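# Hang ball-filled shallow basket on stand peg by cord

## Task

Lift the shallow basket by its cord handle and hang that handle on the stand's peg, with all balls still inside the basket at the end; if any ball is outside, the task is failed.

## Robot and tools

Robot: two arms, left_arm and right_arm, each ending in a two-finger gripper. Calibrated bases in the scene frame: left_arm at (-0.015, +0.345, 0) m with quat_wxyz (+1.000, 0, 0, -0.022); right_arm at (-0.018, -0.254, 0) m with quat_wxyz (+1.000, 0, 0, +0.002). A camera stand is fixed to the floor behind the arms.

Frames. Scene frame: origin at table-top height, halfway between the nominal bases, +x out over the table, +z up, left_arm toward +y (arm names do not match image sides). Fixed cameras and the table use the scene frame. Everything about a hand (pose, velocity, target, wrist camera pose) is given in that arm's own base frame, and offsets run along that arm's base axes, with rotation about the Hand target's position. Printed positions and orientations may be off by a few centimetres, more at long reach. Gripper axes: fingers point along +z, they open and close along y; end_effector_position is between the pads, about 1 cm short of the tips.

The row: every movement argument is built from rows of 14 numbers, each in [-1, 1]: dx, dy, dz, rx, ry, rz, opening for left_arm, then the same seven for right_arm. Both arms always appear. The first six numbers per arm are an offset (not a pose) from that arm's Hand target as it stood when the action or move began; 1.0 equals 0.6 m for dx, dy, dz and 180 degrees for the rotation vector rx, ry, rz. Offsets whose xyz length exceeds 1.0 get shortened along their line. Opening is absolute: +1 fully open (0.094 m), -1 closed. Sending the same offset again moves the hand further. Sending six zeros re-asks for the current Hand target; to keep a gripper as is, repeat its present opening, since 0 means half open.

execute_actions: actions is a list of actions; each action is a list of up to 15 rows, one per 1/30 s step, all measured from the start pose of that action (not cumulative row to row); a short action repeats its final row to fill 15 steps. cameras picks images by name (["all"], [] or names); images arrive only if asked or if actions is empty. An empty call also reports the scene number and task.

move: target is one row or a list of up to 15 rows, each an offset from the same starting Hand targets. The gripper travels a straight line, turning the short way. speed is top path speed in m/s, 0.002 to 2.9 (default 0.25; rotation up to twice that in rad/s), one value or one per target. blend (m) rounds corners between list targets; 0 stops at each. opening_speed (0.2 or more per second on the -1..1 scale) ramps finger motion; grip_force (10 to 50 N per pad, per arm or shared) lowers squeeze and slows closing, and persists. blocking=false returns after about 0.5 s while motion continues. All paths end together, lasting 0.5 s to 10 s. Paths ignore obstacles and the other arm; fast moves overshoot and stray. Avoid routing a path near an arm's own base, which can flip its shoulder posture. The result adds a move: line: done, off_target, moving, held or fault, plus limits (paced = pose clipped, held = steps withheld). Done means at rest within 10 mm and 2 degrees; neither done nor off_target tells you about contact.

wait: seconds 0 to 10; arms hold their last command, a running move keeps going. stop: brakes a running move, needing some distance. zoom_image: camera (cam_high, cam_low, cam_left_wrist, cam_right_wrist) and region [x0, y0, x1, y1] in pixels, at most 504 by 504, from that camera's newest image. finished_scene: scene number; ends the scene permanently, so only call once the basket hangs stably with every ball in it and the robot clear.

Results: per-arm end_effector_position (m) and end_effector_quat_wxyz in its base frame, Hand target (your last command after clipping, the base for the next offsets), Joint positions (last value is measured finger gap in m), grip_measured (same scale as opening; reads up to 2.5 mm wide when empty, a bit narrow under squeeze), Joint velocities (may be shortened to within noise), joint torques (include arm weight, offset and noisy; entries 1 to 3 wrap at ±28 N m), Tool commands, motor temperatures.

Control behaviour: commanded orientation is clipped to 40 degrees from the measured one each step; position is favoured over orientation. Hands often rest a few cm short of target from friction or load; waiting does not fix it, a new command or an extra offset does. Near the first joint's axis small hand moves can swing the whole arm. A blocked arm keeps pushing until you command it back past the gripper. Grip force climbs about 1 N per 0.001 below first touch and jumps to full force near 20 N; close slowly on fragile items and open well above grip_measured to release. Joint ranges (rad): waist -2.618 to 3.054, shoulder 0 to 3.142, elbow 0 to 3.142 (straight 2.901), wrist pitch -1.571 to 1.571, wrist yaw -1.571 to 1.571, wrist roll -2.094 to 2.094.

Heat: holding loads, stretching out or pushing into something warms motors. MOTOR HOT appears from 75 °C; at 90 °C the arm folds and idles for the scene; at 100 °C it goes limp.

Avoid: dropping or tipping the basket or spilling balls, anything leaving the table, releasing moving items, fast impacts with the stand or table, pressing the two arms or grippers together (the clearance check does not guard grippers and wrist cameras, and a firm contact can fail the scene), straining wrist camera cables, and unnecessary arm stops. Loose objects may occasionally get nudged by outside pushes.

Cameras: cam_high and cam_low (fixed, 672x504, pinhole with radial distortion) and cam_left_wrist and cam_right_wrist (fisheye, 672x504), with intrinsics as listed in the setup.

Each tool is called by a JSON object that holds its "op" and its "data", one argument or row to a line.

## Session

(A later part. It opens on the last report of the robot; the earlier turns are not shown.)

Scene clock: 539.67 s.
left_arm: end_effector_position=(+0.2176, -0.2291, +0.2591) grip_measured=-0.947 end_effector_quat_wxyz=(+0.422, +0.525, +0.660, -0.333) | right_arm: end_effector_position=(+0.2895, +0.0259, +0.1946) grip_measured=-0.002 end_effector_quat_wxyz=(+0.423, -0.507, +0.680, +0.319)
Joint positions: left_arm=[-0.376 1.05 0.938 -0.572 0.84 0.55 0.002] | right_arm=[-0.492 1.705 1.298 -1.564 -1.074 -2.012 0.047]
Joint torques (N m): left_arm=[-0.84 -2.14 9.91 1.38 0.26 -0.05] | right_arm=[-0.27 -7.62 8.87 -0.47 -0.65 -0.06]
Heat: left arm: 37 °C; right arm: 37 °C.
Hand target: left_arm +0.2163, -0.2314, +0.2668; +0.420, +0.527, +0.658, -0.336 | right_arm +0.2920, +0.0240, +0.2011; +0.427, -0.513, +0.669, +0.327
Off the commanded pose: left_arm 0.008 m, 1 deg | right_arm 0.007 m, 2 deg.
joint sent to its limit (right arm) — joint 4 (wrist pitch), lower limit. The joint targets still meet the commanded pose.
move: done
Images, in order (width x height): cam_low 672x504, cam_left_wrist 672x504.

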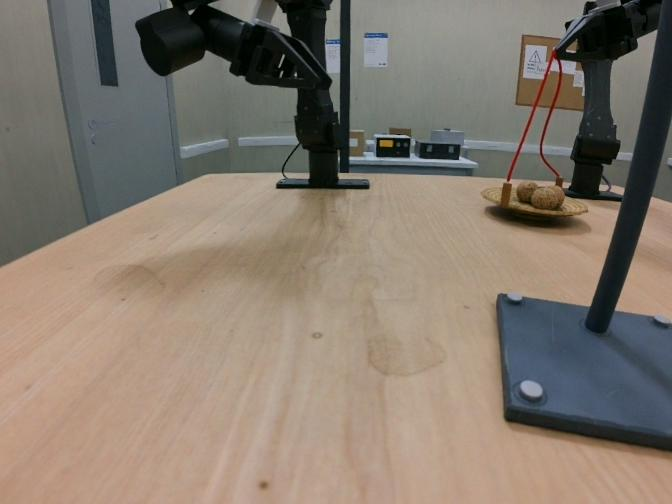

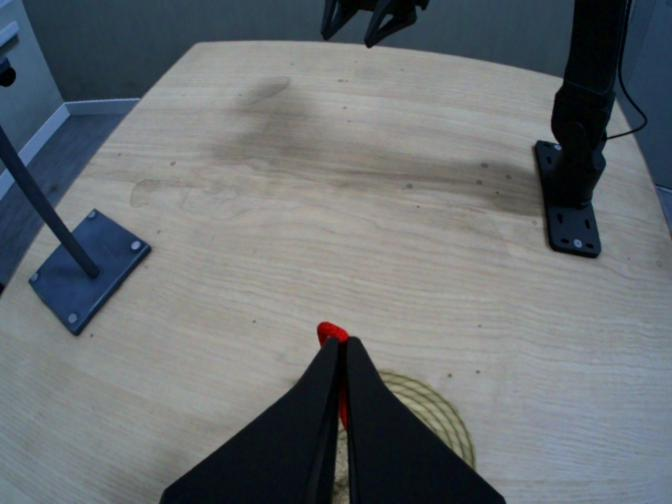

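{"op": "move", "data": {
  "target": [
    [0.07,0,-0.1,0,0,0,-1,0,0,0,0,0,0,0],
    [0.18,-0.01,-0.23,0,0,0,-1,0,0,0,0,0,0,0],
    [0.25,-0.01,-0.36,0,0,0,-1,0,0,0,0,0,0,0]
  ],
  "cameras": ["cam_low","cam_left_wrist","cam_high"],
  "speed": 0.1,
  "blend": [0.02,0.02,0]
}}

{"op": "zoom_image", "data": {
  "camera": "cam_low",
  "region": [440, 40, 640, 250]
}}

{"op": "zoom_image", "data": {
  "camera": "cam_high",
  "region": [270, 230, 420, 350]
}}

Scene clock: 550.73 s.
left_arm: end_effector_position=(+0.3582, -0.2361, +0.0478) grip_measured=-0.947 end_effector_quat_wxyz=(+0.410, +0.523, +0.669, -0.334) | right_arm: end_effector_position=(+0.2895, +0.0259, +0.1946) grip_measured=-0.002 end_effector_quat_wxyz=(+0.423, -0.507, +0.680, +0.319)
Joint positions: left_arm=[-0.241 1.935 0.866 0.237 0.931 0.703 0.002] | right_arm=[-0.492 1.705 1.298 -1.564 -1.074 -2.012 0.047]
Joint torques (N m): left_arm=[0.72 -8.73 7.77 1.55 0.48 0.1] | right_arm=[-0.27 -7.64 8.88 -0.48 -0.65 -0.06]
Heat: left arm: 38 °C; right arm: 37 °C.
Hand target: left_arm +0.3662, -0.2374, +0.0508; +0.420, +0.527, +0.658, -0.336 | right_arm +0.2920, +0.0240, +0.2011; +0.427, -0.513, +0.669, +0.327
Off the commanded pose: left_arm 0.009 m, 2 deg | right_arm 0.007 m, 2 deg.
joint sent to its limit (right arm) — joint 4 (wrist pitch), lower limit. The joint targets still meet the commanded pose.
move: done
Images, in order (width x height): cam_high 672x504, cam_low 672x504, cam_left_wrist 672x504.

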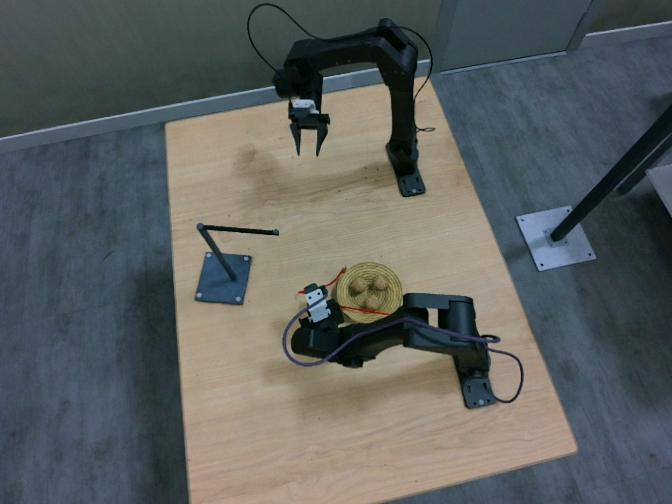

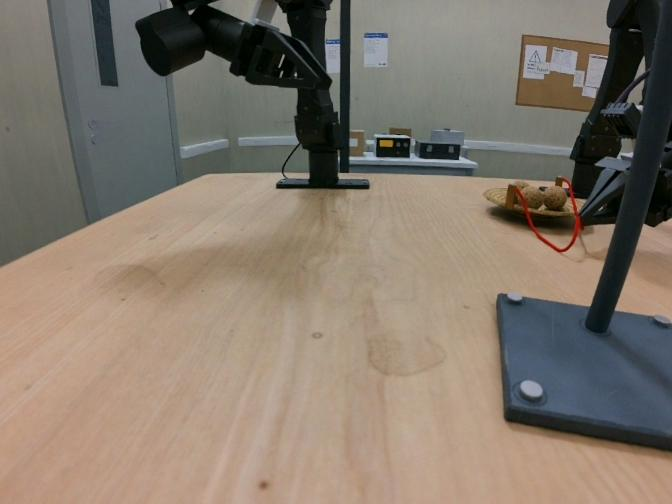

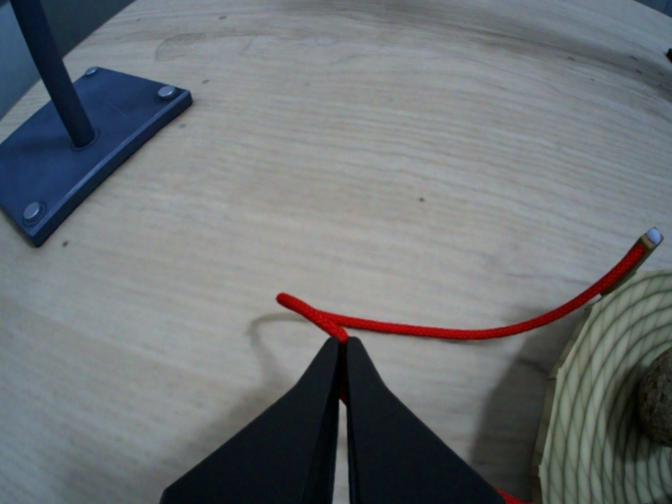

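Scaled by 2.400 from the camera's 672x504 image, which has a finer 960x720 frame.

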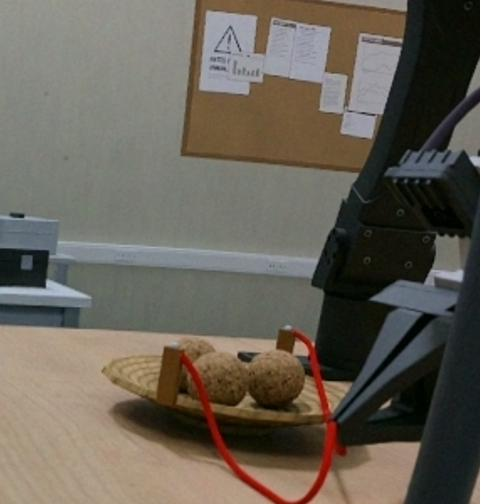

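Scaled by 3.360 from the camera's 672x504 image, which has a finer 960x720 frame.

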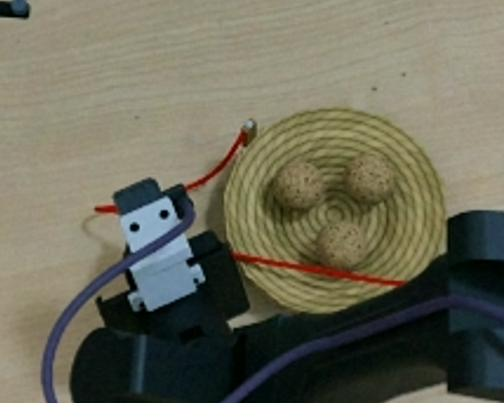

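{"op": "move", "data": {
  "target": [
    [-0.03,0.05,0.1,0.14,0.07,0.074,-1,0,0,0,0,0,0,0],
    [-0.085,0.145,0.02,0.275,0.1408,0.1479,-1,0,0,0,0,0,0,0]
  ],
  "cameras": ["cam_low","cam_left_wrist","cam_high"],
  "speed": 0.15,
  "blend": [0.02,0]
}}

{"op": "zoom_image", "data": {
  "camera": "cam_high",
  "region": [270, 230, 420, 350]
}}

Scene clock: 562.80 s.
left_arm: end_effector_position=(+0.3126, -0.1477, +0.0617) grip_measured=-0.947 end_effector_quat_wxyz=(+0.086, +0.408, +0.908, -0.039) | right_arm: end_effector_position=(+0.2895, +0.0259, +0.1946) grip_measured=-0.002 end_effector_quat_wxyz=(+0.423, -0.507, +0.680, +0.319)
Joint positions: left_arm=[-0.402 1.728 1.202 -0.874 0.081 0.436 0.002] | right_arm=[-0.492 1.705 1.298 -1.564 -1.074 -2.012 0.047]
Joint torques (N m): left_arm=[-0.77 -7.62 8.91 0.39 -0.02 -0.06] | right_arm=[-0.27 -7.62 8.87 -0.49 -0.64 -0.06]
Heat: left arm: 38 °C; right arm: 38 °C.
Hand target: left_arm +0.3153, -0.1504, +0.0629; +0.080, +0.408, +0.909, -0.036 | right_arm +0.2920, +0.0240, +0.2011; +0.427, -0.513, +0.669, +0.327
Off the commanded pose: left_arm 0.004 m, 1 deg | right_arm 0.007 m, 2 deg.
joint sent to its limit (right arm) — joint 4 (wrist pitch), lower limit. The joint targets still meet the commanded pose.
move: done
Images, in order (width x height): cam_high 672x504, cam_low 672x504, cam_left_wrist 672x504.

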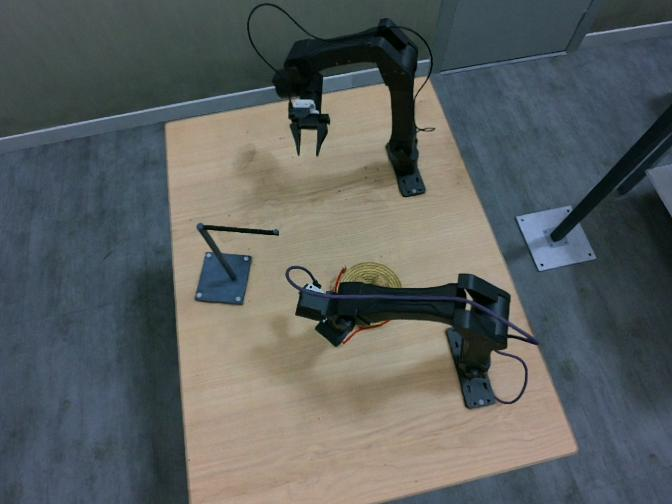

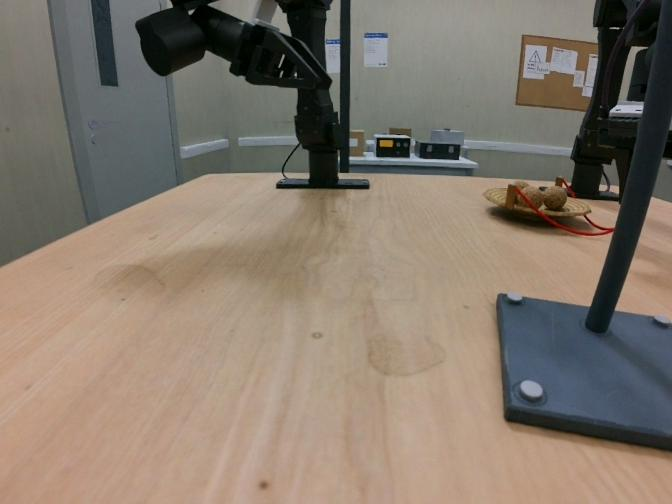

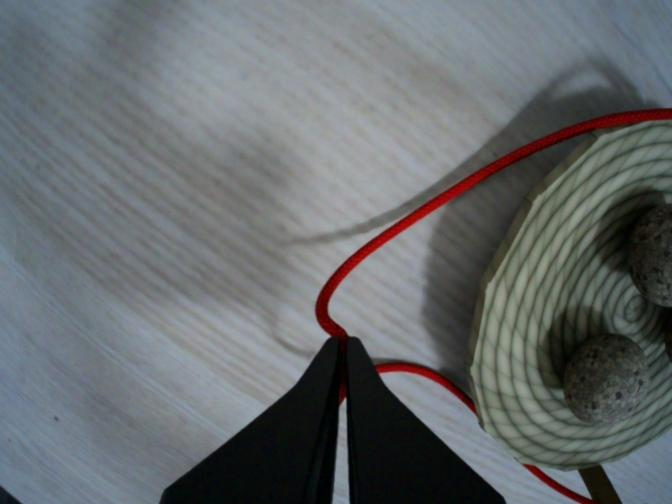

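Scaled by 3.360 from the camera's 672x504 image, which has a finer 960x720 frame.

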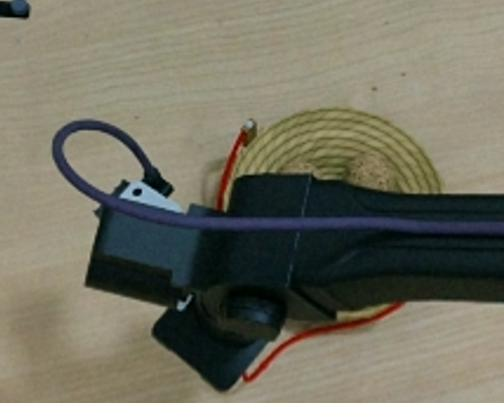

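{"op": "move", "data": {
  "target": [
    [0,0,-0.055,0,0,0,-1,0,0,0,0,0,0,0],
    [0,0,-0.055,0,0,0,-0.5,0,0,0,0,0,0,0],
    [0,0.0,0.12,0,0,0,0,0,0,0,0,0,0,0]
  ],
  "cameras": ["cam_low","cam_left_wrist","cam_high"],
  "speed": 0.15,
  "opening_speed": 1
}}

{"op": "zoom_image", "data": {
  "camera": "cam_high",
  "region": [270, 230, 420, 350]
}}

Scene clock: 568.90 s.
left_arm: end_effector_position=(+0.3153, -0.1486, +0.1226) grip_measured=-0.002 end_effector_quat_wxyz=(+0.069, +0.408, +0.910, -0.038) | right_arm: end_effector_position=(+0.2895, +0.0259, +0.1946) grip_measured=-0.002 end_effector_quat_wxyz=(+0.423, -0.507, +0.680, +0.319)
Joint positions: left_arm=[-0.402 1.731 1.456 -1.158 0.079 0.436 0.047] | right_arm=[-0.492 1.705 1.298 -1.564 -1.074 -2.012 0.047]
Joint torques (N m): left_arm=[-0.76 -11.58 8.42 0.33 0.01 -0.08] | right_arm=[-0.27 -7.61 8.87 -0.48 -0.65 -0.06]
Heat: left arm: 38 °C; right arm: 38 °C.
Hand target: left_arm +0.3153, -0.1505, +0.1349; +0.080, +0.408, +0.909, -0.036 | right_arm +0.2920, +0.0240, +0.2011; +0.427, -0.513, +0.669, +0.327
Off the commanded pose: left_arm 0.012 m, 1 deg | right_arm 0.007 m, 2 deg.
joint sent to its limit (right arm) — joint 4 (wrist pitch), lower limit. The joint targets still meet the commanded pose.
move: off_target (left_arm); target 3's new opening was sent with left_arm's hand 0.012 m and 1 deg from that target
Images, in order (width x height): cam_high 672x504, cam_low 672x504, cam_left_wrist 672x504.

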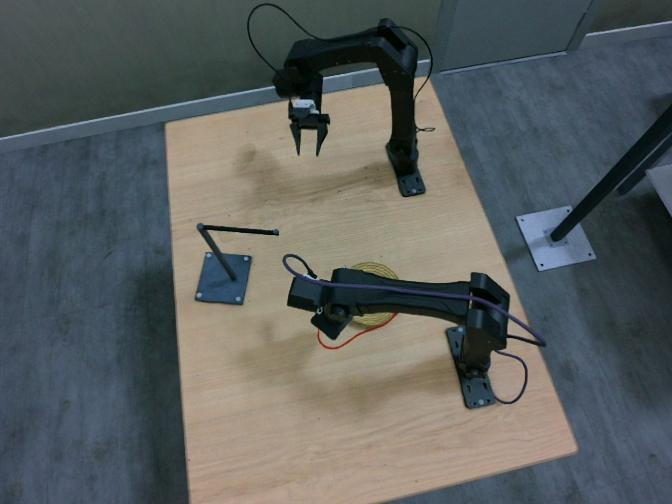

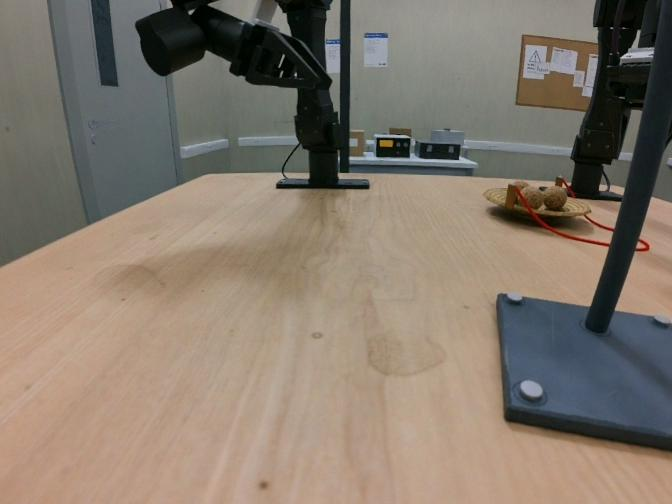

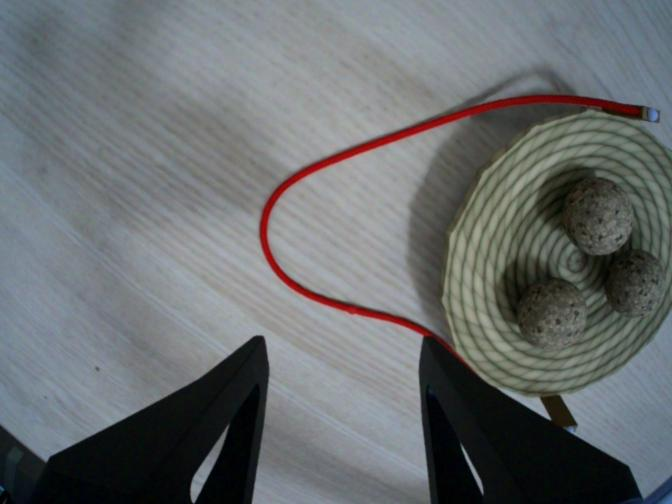

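Scaled by 3.360 from the camera's 672x504 image, which has a finer 960x720 frame.

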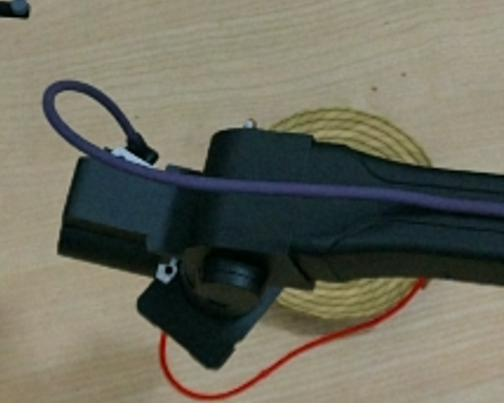

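{"op": "move", "data": {
  "target": [0.05,0.045,-0.13,0,0,0,0,0,0,0,0,0,0,0],
  "cameras": ["cam_left_wrist"],
  "speed": 0.15
}}

Scene clock: 578.47 s.
left_arm: end_effector_position=(+0.3459, -0.1232, +0.0655) grip_measured=-0.002 end_effector_quat_wxyz=(+0.084, +0.406, +0.909, -0.030) | right_arm: end_effector_position=(+0.2895, +0.0259, +0.1946) grip_measured=-0.002 end_effector_quat_wxyz=(+0.423, -0.507, +0.680, +0.319)
Joint positions: left_arm=[-0.306 1.811 1.319 -0.918 0.079 0.528 0.047] | right_arm=[-0.492 1.705 1.298 -1.564 -1.074 -2.012 0.047]
Joint torques (N m): left_arm=[0.43 -9.1 5.59 0.79 0.14 0.1] | right_arm=[-0.27 -7.62 8.87 -0.48 -0.65 -0.06]
Heat: left arm: 38 °C; right arm: 38 °C.
Hand target: left_arm +0.3453, -0.1235, +0.0569; +0.080, +0.408, +0.909, -0.036 | right_arm +0.2920, +0.0240, +0.2011; +0.427, -0.513, +0.669, +0.327
Off the commanded pose: left_arm 0.009 m, 1 deg | right_arm 0.007 m, 2 deg.
joint sent to its limit (right arm) — joint 4 (wrist pitch), lower limit. The joint targets still meet the commanded pose.
move: done
Images, in order (width x height): cam_left_wrist 672x504.

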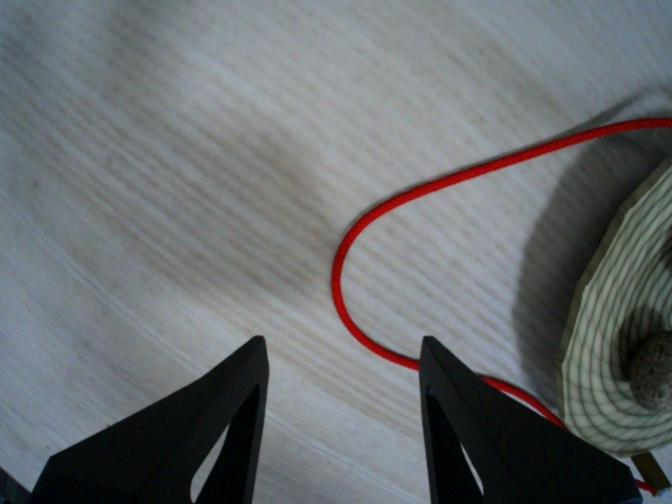

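{"op": "move", "data": {
  "target": [
    [-0.008,0.014,-0.06,0,0,0,-0.2,0,0,0,0,0,0,0],
    [-0.008,0.014,-0.1,0,0,0,-0.2,0,0,0,0,0,0,0]
  ],
  "cameras": ["cam_left_wrist"],
  "speed": 0.06,
  "blend": [0.01,0]
}}

Scene clock: 581.83 s.
left_arm: end_effector_position=(+0.3446, -0.1172, +0.0126) grip_measured=-0.198 end_effector_quat_wxyz=(+0.091, +0.408, +0.908, -0.031) | right_arm: end_effector_position=(+0.2895, +0.0259, +0.1946) grip_measured=-0.002 end_effector_quat_wxyz=(+0.423, -0.507, +0.680, +0.319)
Joint positions: left_arm=[-0.289 1.86 1.156 -0.694 0.085 0.548 0.038] | right_arm=[-0.492 1.705 1.298 -1.564 -1.074 -2.012 0.047]
Joint torques (N m): left_arm=[0.66 -7.91 4.49 0.94 0.13 0.08] | right_arm=[-0.27 -7.62 8.85 -0.48 -0.65 -0.06]
Heat: left arm: 38 °C; right arm: 38 °C.
Hand target: left_arm +0.3405, -0.1150, -0.0031; +0.080, +0.408, +0.909, -0.036 | right_arm +0.2920, +0.0240, +0.2011; +0.427, -0.513, +0.669, +0.327
Off the commanded pose: left_arm 0.016 m, 1 deg | right_arm 0.007 m, 2 deg.
joint sent to its limit (right arm) — joint 4 (wrist pitch), lower limit. The joint targets still meet the commanded pose.
move: off_target (left_arm)
Images, in order (width x height): cam_left_wrist 672x504.

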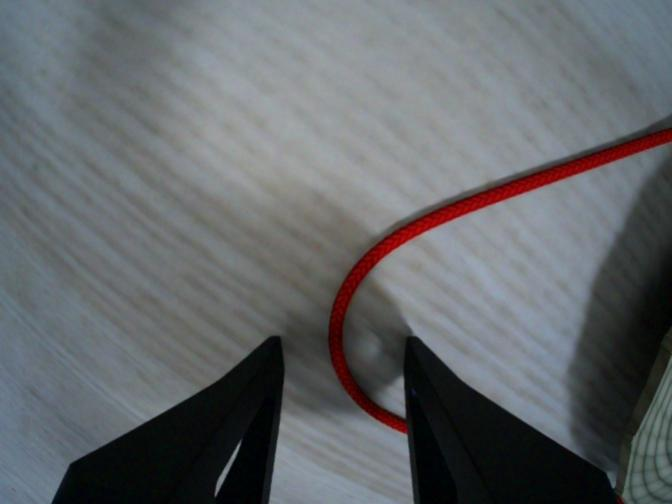

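{"op": "move", "data": {
  "target": [0,0,-0.005,0,0,0,-1,0,0,0,0,0,0,0],
  "cameras": ["cam_left_wrist"],
  "speed": 0.03,
  "opening_speed": 0.6
}}

{"op": "zoom_image", "data": {
  "camera": "cam_left_wrist",
  "region": [240, 260, 440, 410]
}}

Scene clock: 585.07 s.
left_arm: end_effector_position=(+0.3466, -0.1204, +0.0124) grip_measured=-0.943 end_effector_quat_wxyz=(+0.099, +0.408, +0.907, -0.037) | right_arm: end_effector_position=(+0.2895, +0.0259, +0.1946) grip_measured=-0.002 end_effector_quat_wxyz=(+0.423, -0.507, +0.680, +0.319)
Joint positions: left_arm=[-0.289 1.86 1.151 -0.675 0.099 0.548 0.003] | right_arm=[-0.492 1.705 1.298 -1.564 -1.074 -2.012 0.047]
Joint torques (N m): left_arm=[0.66 -7.5 4.4 0.88 0.02 0.09] | right_arm=[-0.27 -7.62 8.87 -0.48 -0.65 -0.05]
Heat: left arm: 37 °C; right arm: 38 °C.
Hand target: left_arm +0.3404, -0.1150, -0.0062; +0.080, +0.408, +0.909, -0.036 | right_arm +0.2920, +0.0240, +0.2011; +0.427, -0.513, +0.669, +0.327
Off the commanded pose: left_arm 0.020 m, 2 deg | right_arm 0.007 m, 2 deg.
joint sent to its limit (right arm) — joint 4 (wrist pitch), lower limit. The joint targets still meet the commanded pose.
move: off_target (left_arm)
Images, in order (width x height): cam_left_wrist 672x504.

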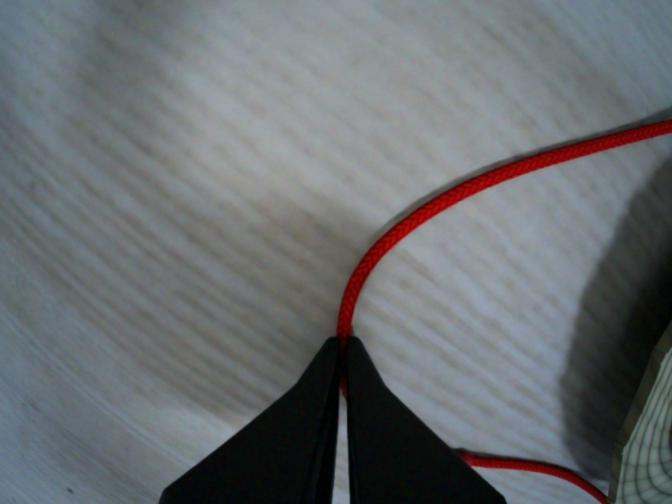

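Scaled by 2.520 from the camera's 672x504 image, which has a finer 960x720 frame.

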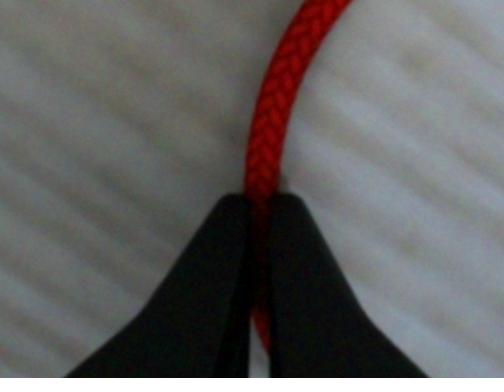

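{"op": "move", "data": {
  "target": [
    [-0.02,-0.03,0.15,0,0,0,-1,0,0,0,0,0,0,0],
    [-0.1,-0.092,0.275,-0.08,-0.04,-0.043,-1,0,0,0,0,0,0,0],
    [-0.233,-0.188,0.342,-0.275,-0.1408,-0.1479,-1,0,0,0,0,0,0,0]
  ],
  "cameras": ["cam_low","cam_left_wrist","cam_high"],
  "speed": 0.1,
  "blend": [0.02,0.02,0]
}}

{"op": "zoom_image", "data": {
  "camera": "cam_low",
  "region": [440, 30, 640, 250]
}}

{"op": "zoom_image", "data": {
  "camera": "cam_high",
  "region": [270, 230, 420, 350]
}}

Scene clock: 594.90 s.
left_arm: end_effector_position=(+0.2083, -0.2258, +0.2003) grip_measured=-0.947 end_effector_quat_wxyz=(+0.420, +0.524, +0.665, -0.326) | right_arm: end_effector_position=(+0.2895, +0.0259, +0.1946) grip_measured=-0.002 end_effector_quat_wxyz=(+0.423, -0.507, +0.680, +0.319)
Joint positions: left_arm=[-0.389 0.994 0.687 -0.375 0.813 0.541 0.002] | right_arm=[-0.492 1.705 1.298 -1.564 -1.074 -2.012 0.047]
Joint torques (N m): left_arm=[-0.87 -4.01 5.97 1.78 0.39 -0.07] | right_arm=[-0.27 -7.64 8.88 -0.48 -0.65 -0.06]
Heat: left arm: 36 °C; right arm: 38 °C.
Hand target: left_arm +0.2007, -0.2278, +0.1991; +0.420, +0.527, +0.658, -0.336 | right_arm +0.2920, +0.0240, +0.2011; +0.427, -0.513, +0.669, +0.327
Off the commanded pose: left_arm 0.008 m, 1 deg | right_arm 0.007 m, 2 deg.
joint sent to its limit (right arm) — joint 4 (wrist pitch), lower limit. The joint targets still meet the commanded pose.
move: done
Images, in order (width x height): cam_high 672x504, cam_low 672x504, cam_left_wrist 672x504.

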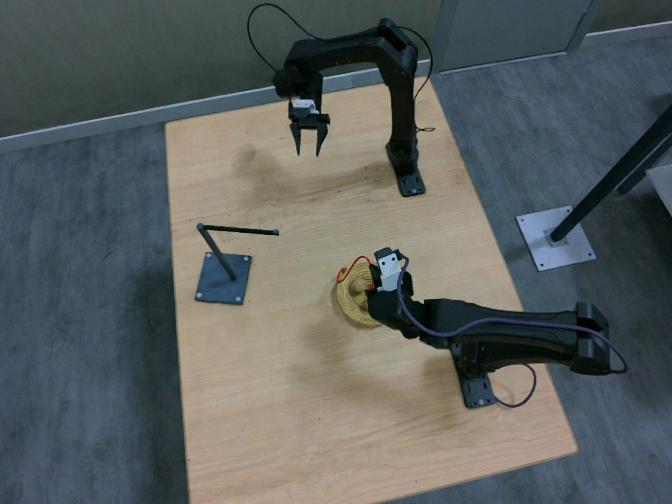

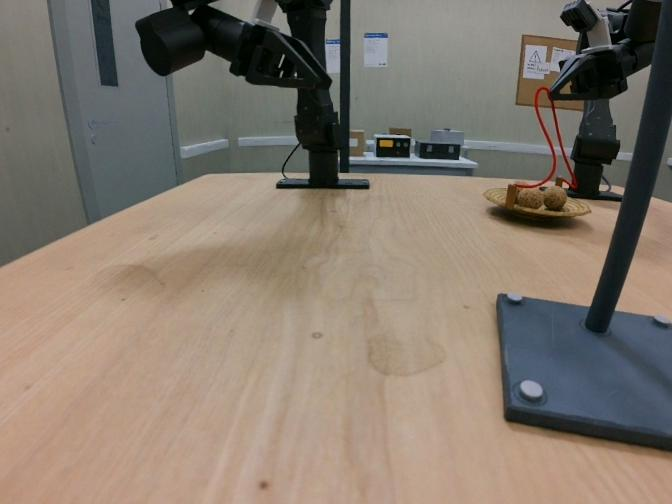

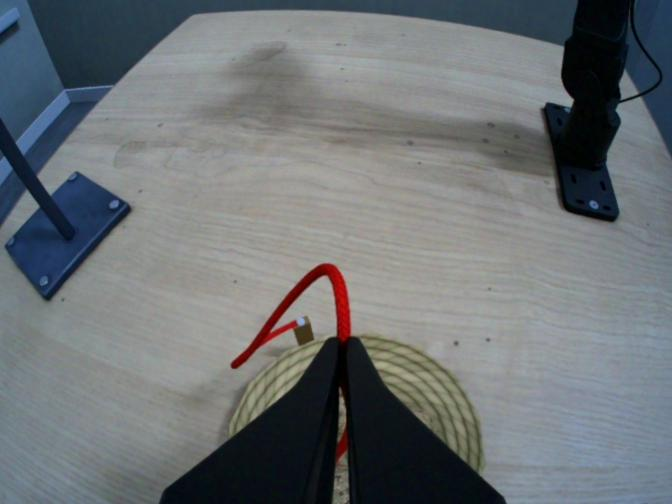

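Scaled by 2.291 from the camera's 672x504 image, which has a finer 960x720 frame.

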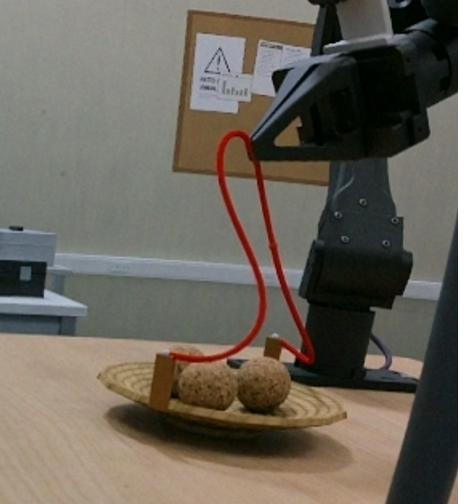

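Scaled by 3.360 from the camera's 672x504 image, which has a finer 960x720 frame.

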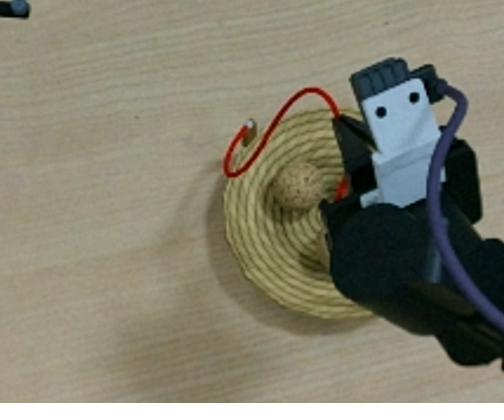

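{"op": "move", "data": {
  "target": [0,0.0,0.075,0,0,0,-1,0,0,0,0,0,0,0],
  "cameras": ["cam_low","cam_left_wrist"],
  "speed": 0.05
}}

{"op": "zoom_image", "data": {
  "camera": "cam_low",
  "region": [440, 10, 650, 250]
}}

Scene clock: 598.23 s.
left_arm: end_effector_position=(+0.2069, -0.2253, +0.2320) grip_measured=-0.947 end_effector_quat_wxyz=(+0.418, +0.522, +0.667, -0.328) | right_arm: end_effector_position=(+0.2895, +0.0259, +0.1946) grip_measured=-0.002 end_effector_quat_wxyz=(+0.423, -0.507, +0.680, +0.319)
Joint positions: left_arm=[-0.389 0.989 0.812 -0.509 0.813 0.536 0.002] | right_arm=[-0.492 1.705 1.298 -1.564 -1.074 -2.012 0.047]
Joint torques (N m): left_arm=[-0.88 -3.3 9.74 1.33 0.4 -0.04] | right_arm=[-0.28 -7.61 8.87 -0.48 -0.65 -0.07]
Heat: left arm: 36 °C; right arm: 38 °C.
Hand target: left_arm +0.2006, -0.2278, +0.2441; +0.420, +0.527, +0.658, -0.336 | right_arm +0.2920, +0.0240, +0.2011; +0.427, -0.513, +0.669, +0.327
Off the commanded pose: left_arm 0.014 m, 2 deg | right_arm 0.007 m, 2 deg.
joint sent to its limit (right arm) — joint 4 (wrist pitch), lower limit. The joint targets still meet the commanded pose.
move: off_target (left_arm)
Images, in order (width x height): cam_low 672x504, cam_left_wrist 672x504.

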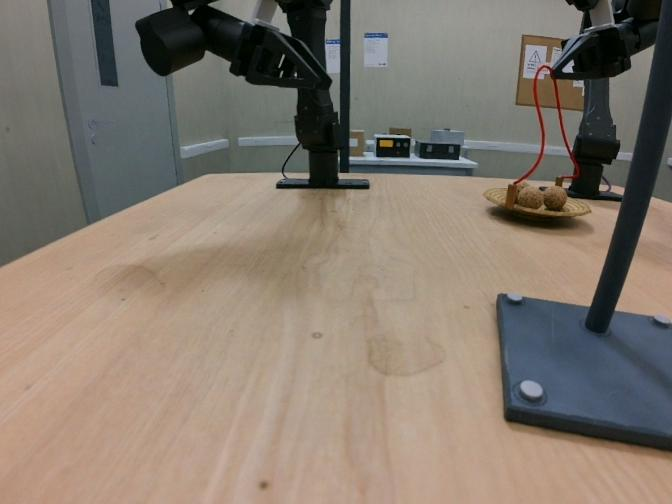

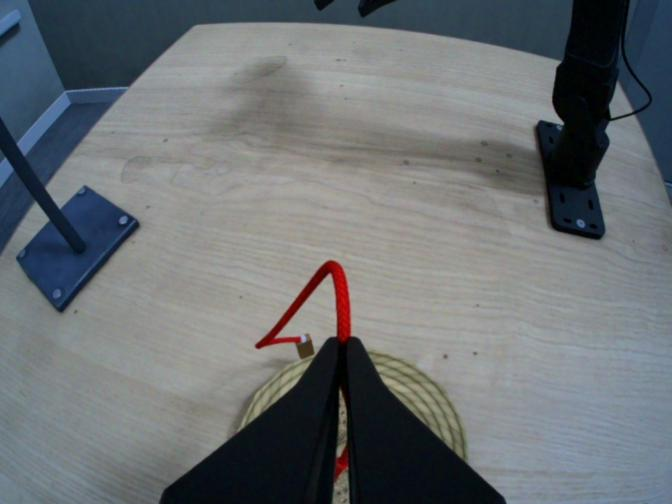

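Scaled by 2.100 from the camera's 672x504 image, which has a finer 960x720 frame.

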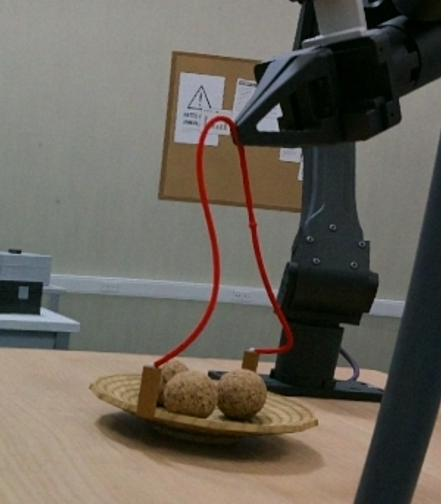

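{"op": "move", "data": {
  "target": [0.01,-0.025,0.035,0,0,0,-1,0,0,0,0,0,0,0],
  "cameras": ["cam_low","cam_left_wrist"],
  "speed": 0.05
}}

{"op": "zoom_image", "data": {
  "camera": "cam_low",
  "region": [440, 10, 650, 250]
}}

Scene clock: 602.10 s.
left_arm: end_effector_position=(+0.2078, -0.2412, +0.2589) grip_measured=-0.947 end_effector_quat_wxyz=(+0.424, +0.527, +0.657, -0.334) | right_arm: end_effector_position=(+0.2895, +0.0259, +0.1946) grip_measured=-0.002 end_effector_quat_wxyz=(+0.423, -0.507, +0.680, +0.319)
Joint positions: left_arm=[-0.45 1.022 0.908 -0.517 0.787 0.486 0.002] | right_arm=[-0.492 1.705 1.298 -1.564 -1.074 -2.012 0.047]
Joint torques (N m): left_arm=[-0.77 -1.94 9.83 1.39 0.22 -0.08] | right_arm=[-0.25 -7.64 8.85 -0.48 -0.65 -0.06]
Heat: left arm: 36 °C; right arm: 38 °C.
Hand target: left_arm +0.2067, -0.2428, +0.2650; +0.420, +0.527, +0.658, -0.336 | right_arm +0.2920, +0.0240, +0.2011; +0.427, -0.513, +0.669, +0.327
Off the commanded pose: left_arm 0.007 m, 1 deg | right_arm 0.007 m, 2 deg.
joint sent to its limit (right arm) — joint 4 (wrist pitch), lower limit. The joint targets still meet the commanded pose.
move: done
Images, in order (width x height): cam_low 672x504, cam_left_wrist 672x504.

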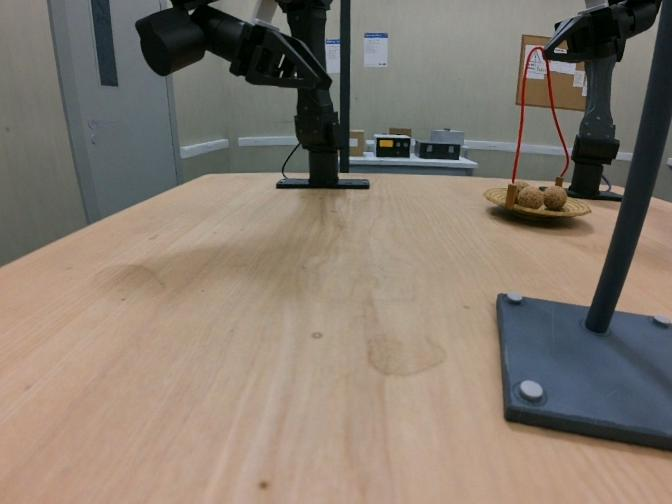

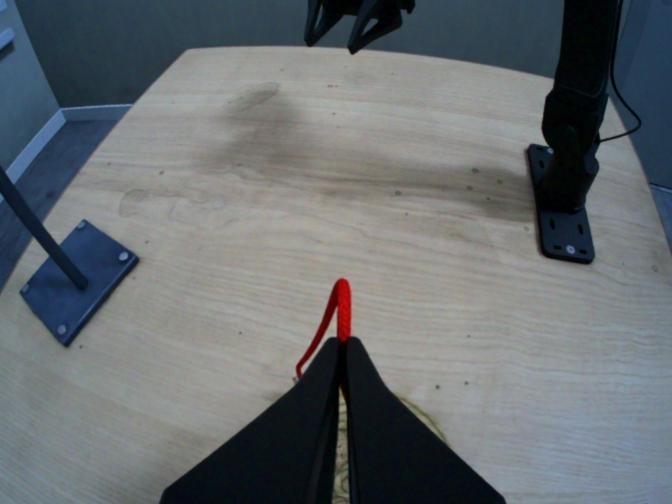

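Scaled by 2.100 from the camera's 672x504 image, which has a finer 960x720 frame.

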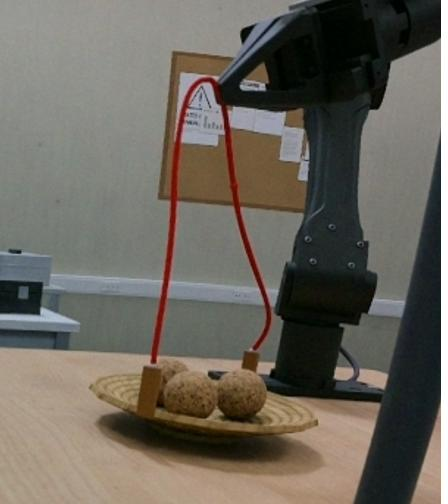

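{"op": "move", "data": {
  "target": [0.0,-0.015,0.03,0,0,0,-1,0,0,0,0,0,0,0],
  "cameras": ["cam_low","cam_left_wrist"],
  "speed": 0.03
}}

{"op": "zoom_image", "data": {
  "camera": "cam_low",
  "region": [440, 10, 650, 250]
}}

Scene clock: 605.47 s.
left_arm: end_effector_position=(+0.2073, -0.2488, +0.2704) grip_measured=-0.947 end_effector_quat_wxyz=(+0.414, +0.525, +0.665, -0.334) | right_arm: end_effector_position=(+0.2895, +0.0259, +0.1946) grip_measured=-0.002 end_effector_quat_wxyz=(+0.423, -0.507, +0.680, +0.319)
Joint positions: left_arm=[-0.491 1.049 0.98 -0.564 0.747 0.453 0.002] | right_arm=[-0.492 1.705 1.298 -1.564 -1.074 -2.012 0.047]
Joint torques (N m): left_arm=[-0.8 -2.4 10.33 1.6 0.24 -0.08] | right_arm=[-0.25 -7.61 8.88 -0.48 -0.65 -0.06]
Heat: left arm: 37 °C; right arm: 38 °C.
Hand target: left_arm +0.2067, -0.2517, +0.2830; +0.420, +0.527, +0.658, -0.336 | right_arm +0.2920, +0.0240, +0.2011; +0.427, -0.513, +0.669, +0.327
Off the commanded pose: left_arm 0.013 m, 1 deg | right_arm 0.007 m, 2 deg.
joint sent to its limit (right arm) — joint 4 (wrist pitch), lower limit. The joint targets still meet the commanded pose.
move: off_target (left_arm)
Images, in order (width x height): cam_low 672x504, cam_left_wrist 672x504.

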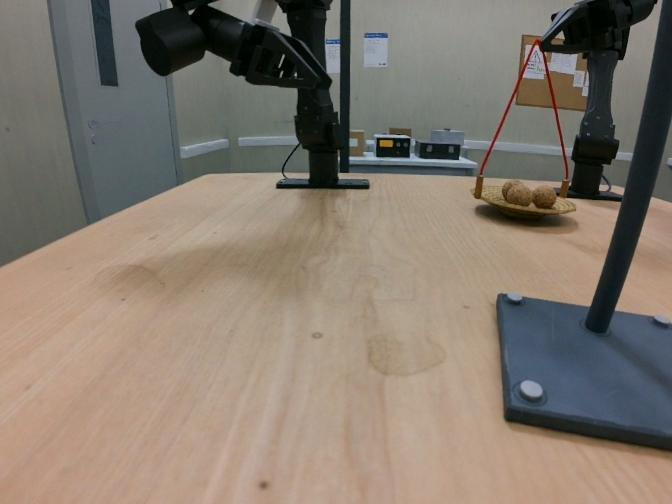

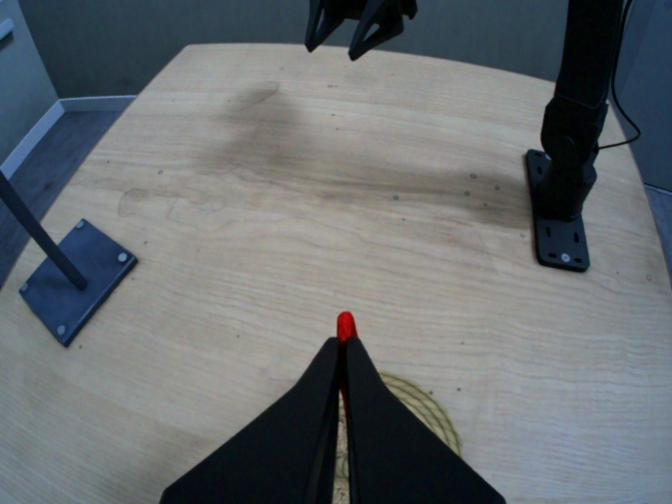

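Scaled by 2.100 from the camera's 672x504 image, which has a finer 960x720 frame.

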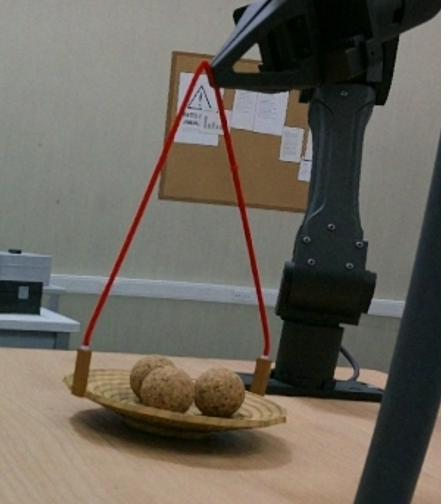

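{"op": "move", "data": {
  "target": [
    [0.0,0.0,0.19,0,0,0,-1,0,0,0,0,0,0,0],
    [0.05,-0.08,0.19,0,0,0,-1,0,0,0,0,0,0,0]
  ],
  "cameras": ["all"],
  "speed": 0.07,
  "blend": [0.02,0]
}}

{"op": "zoom_image", "data": {
  "camera": "cam_low",
  "region": [400, 0, 672, 250]
}}

{"op": "zoom_image", "data": {
  "camera": "cam_high",
  "region": [180, 190, 420, 370]
}}

Scene clock: 612.43 s.
left_arm: end_effector_position=(+0.2344, -0.2938, +0.3753) grip_measured=-0.947 end_effector_quat_wxyz=(+0.392, +0.524, +0.679, -0.333) | right_arm: end_effector_position=(+0.2895, +0.0259, +0.1946) grip_measured=-0.002 end_effector_quat_wxyz=(+0.423, -0.507, +0.680, +0.319)
Joint positions: left_arm=[-0.605 1.374 1.649 -0.91 0.651 0.372 0.002] | right_arm=[-0.492 1.705 1.298 -1.564 -1.074 -2.012 0.047]
Joint torques (N m): left_arm=[-0.75 -5.18 9.89 2.16 0.23 -0.08] | right_arm=[-0.27 -7.62 8.87 -0.48 -0.64 -0.06]
Heat: left arm: 38 °C; right arm: 38 °C.
Hand target: left_arm +0.2367, -0.2998, +0.3970; +0.420, +0.527, +0.658, -0.336 | right_arm +0.2920, +0.0240, +0.2011; +0.427, -0.513, +0.669, +0.327
Off the commanded pose: left_arm 0.023 m, 4 deg | right_arm 0.007 m, 2 deg.
joint sent to its limit (right arm) — joint 4 (wrist pitch), lower limit. The joint targets still meet the commanded pose.
move: off_target (left_arm)

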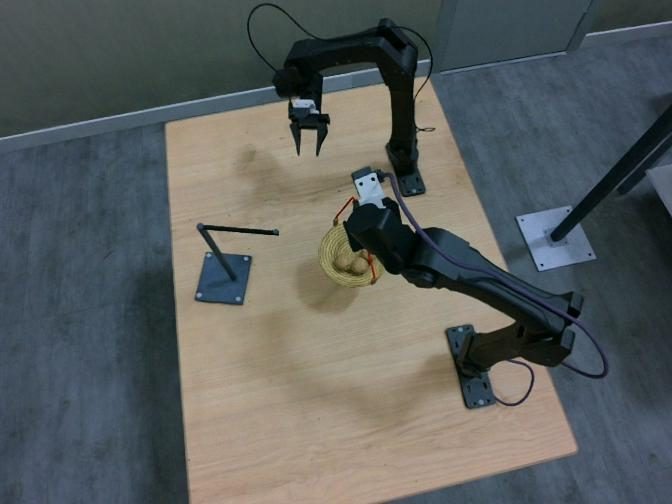

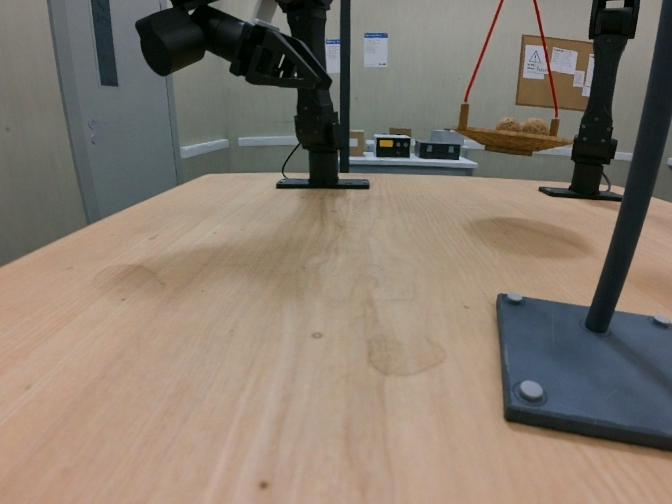

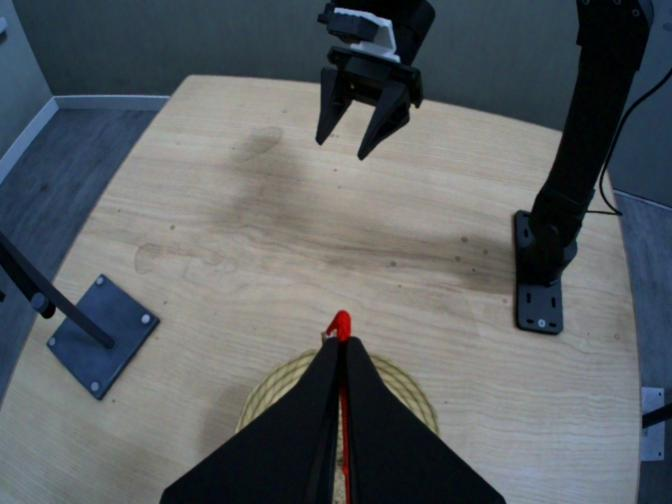

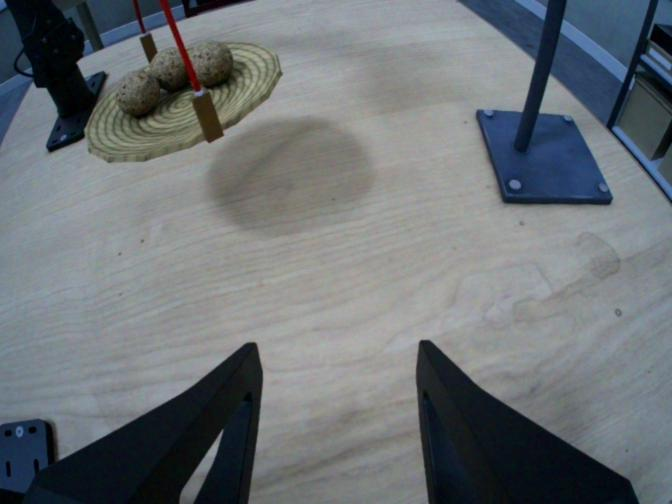

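Scaled by 1.853 from the camera's 672x504 image, which has a finer 960x720 frame.

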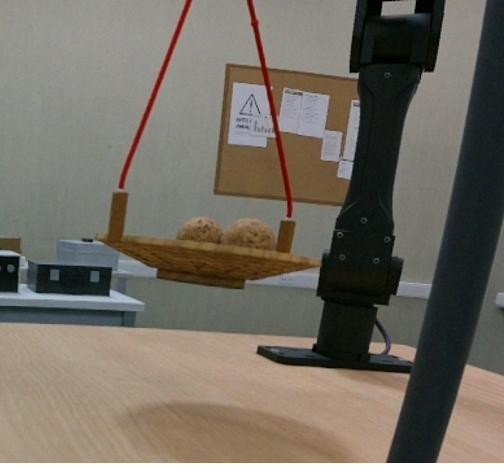

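Scaled by 2.100 from the camera's 672x504 image, which has a finer 960x720 frame.

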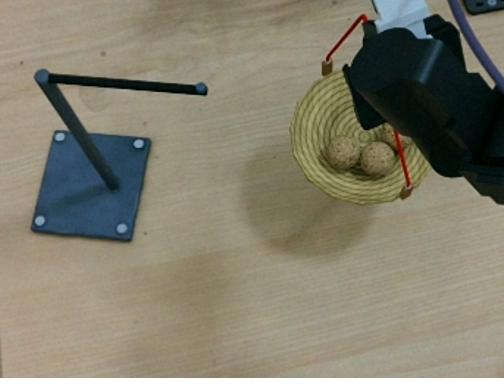

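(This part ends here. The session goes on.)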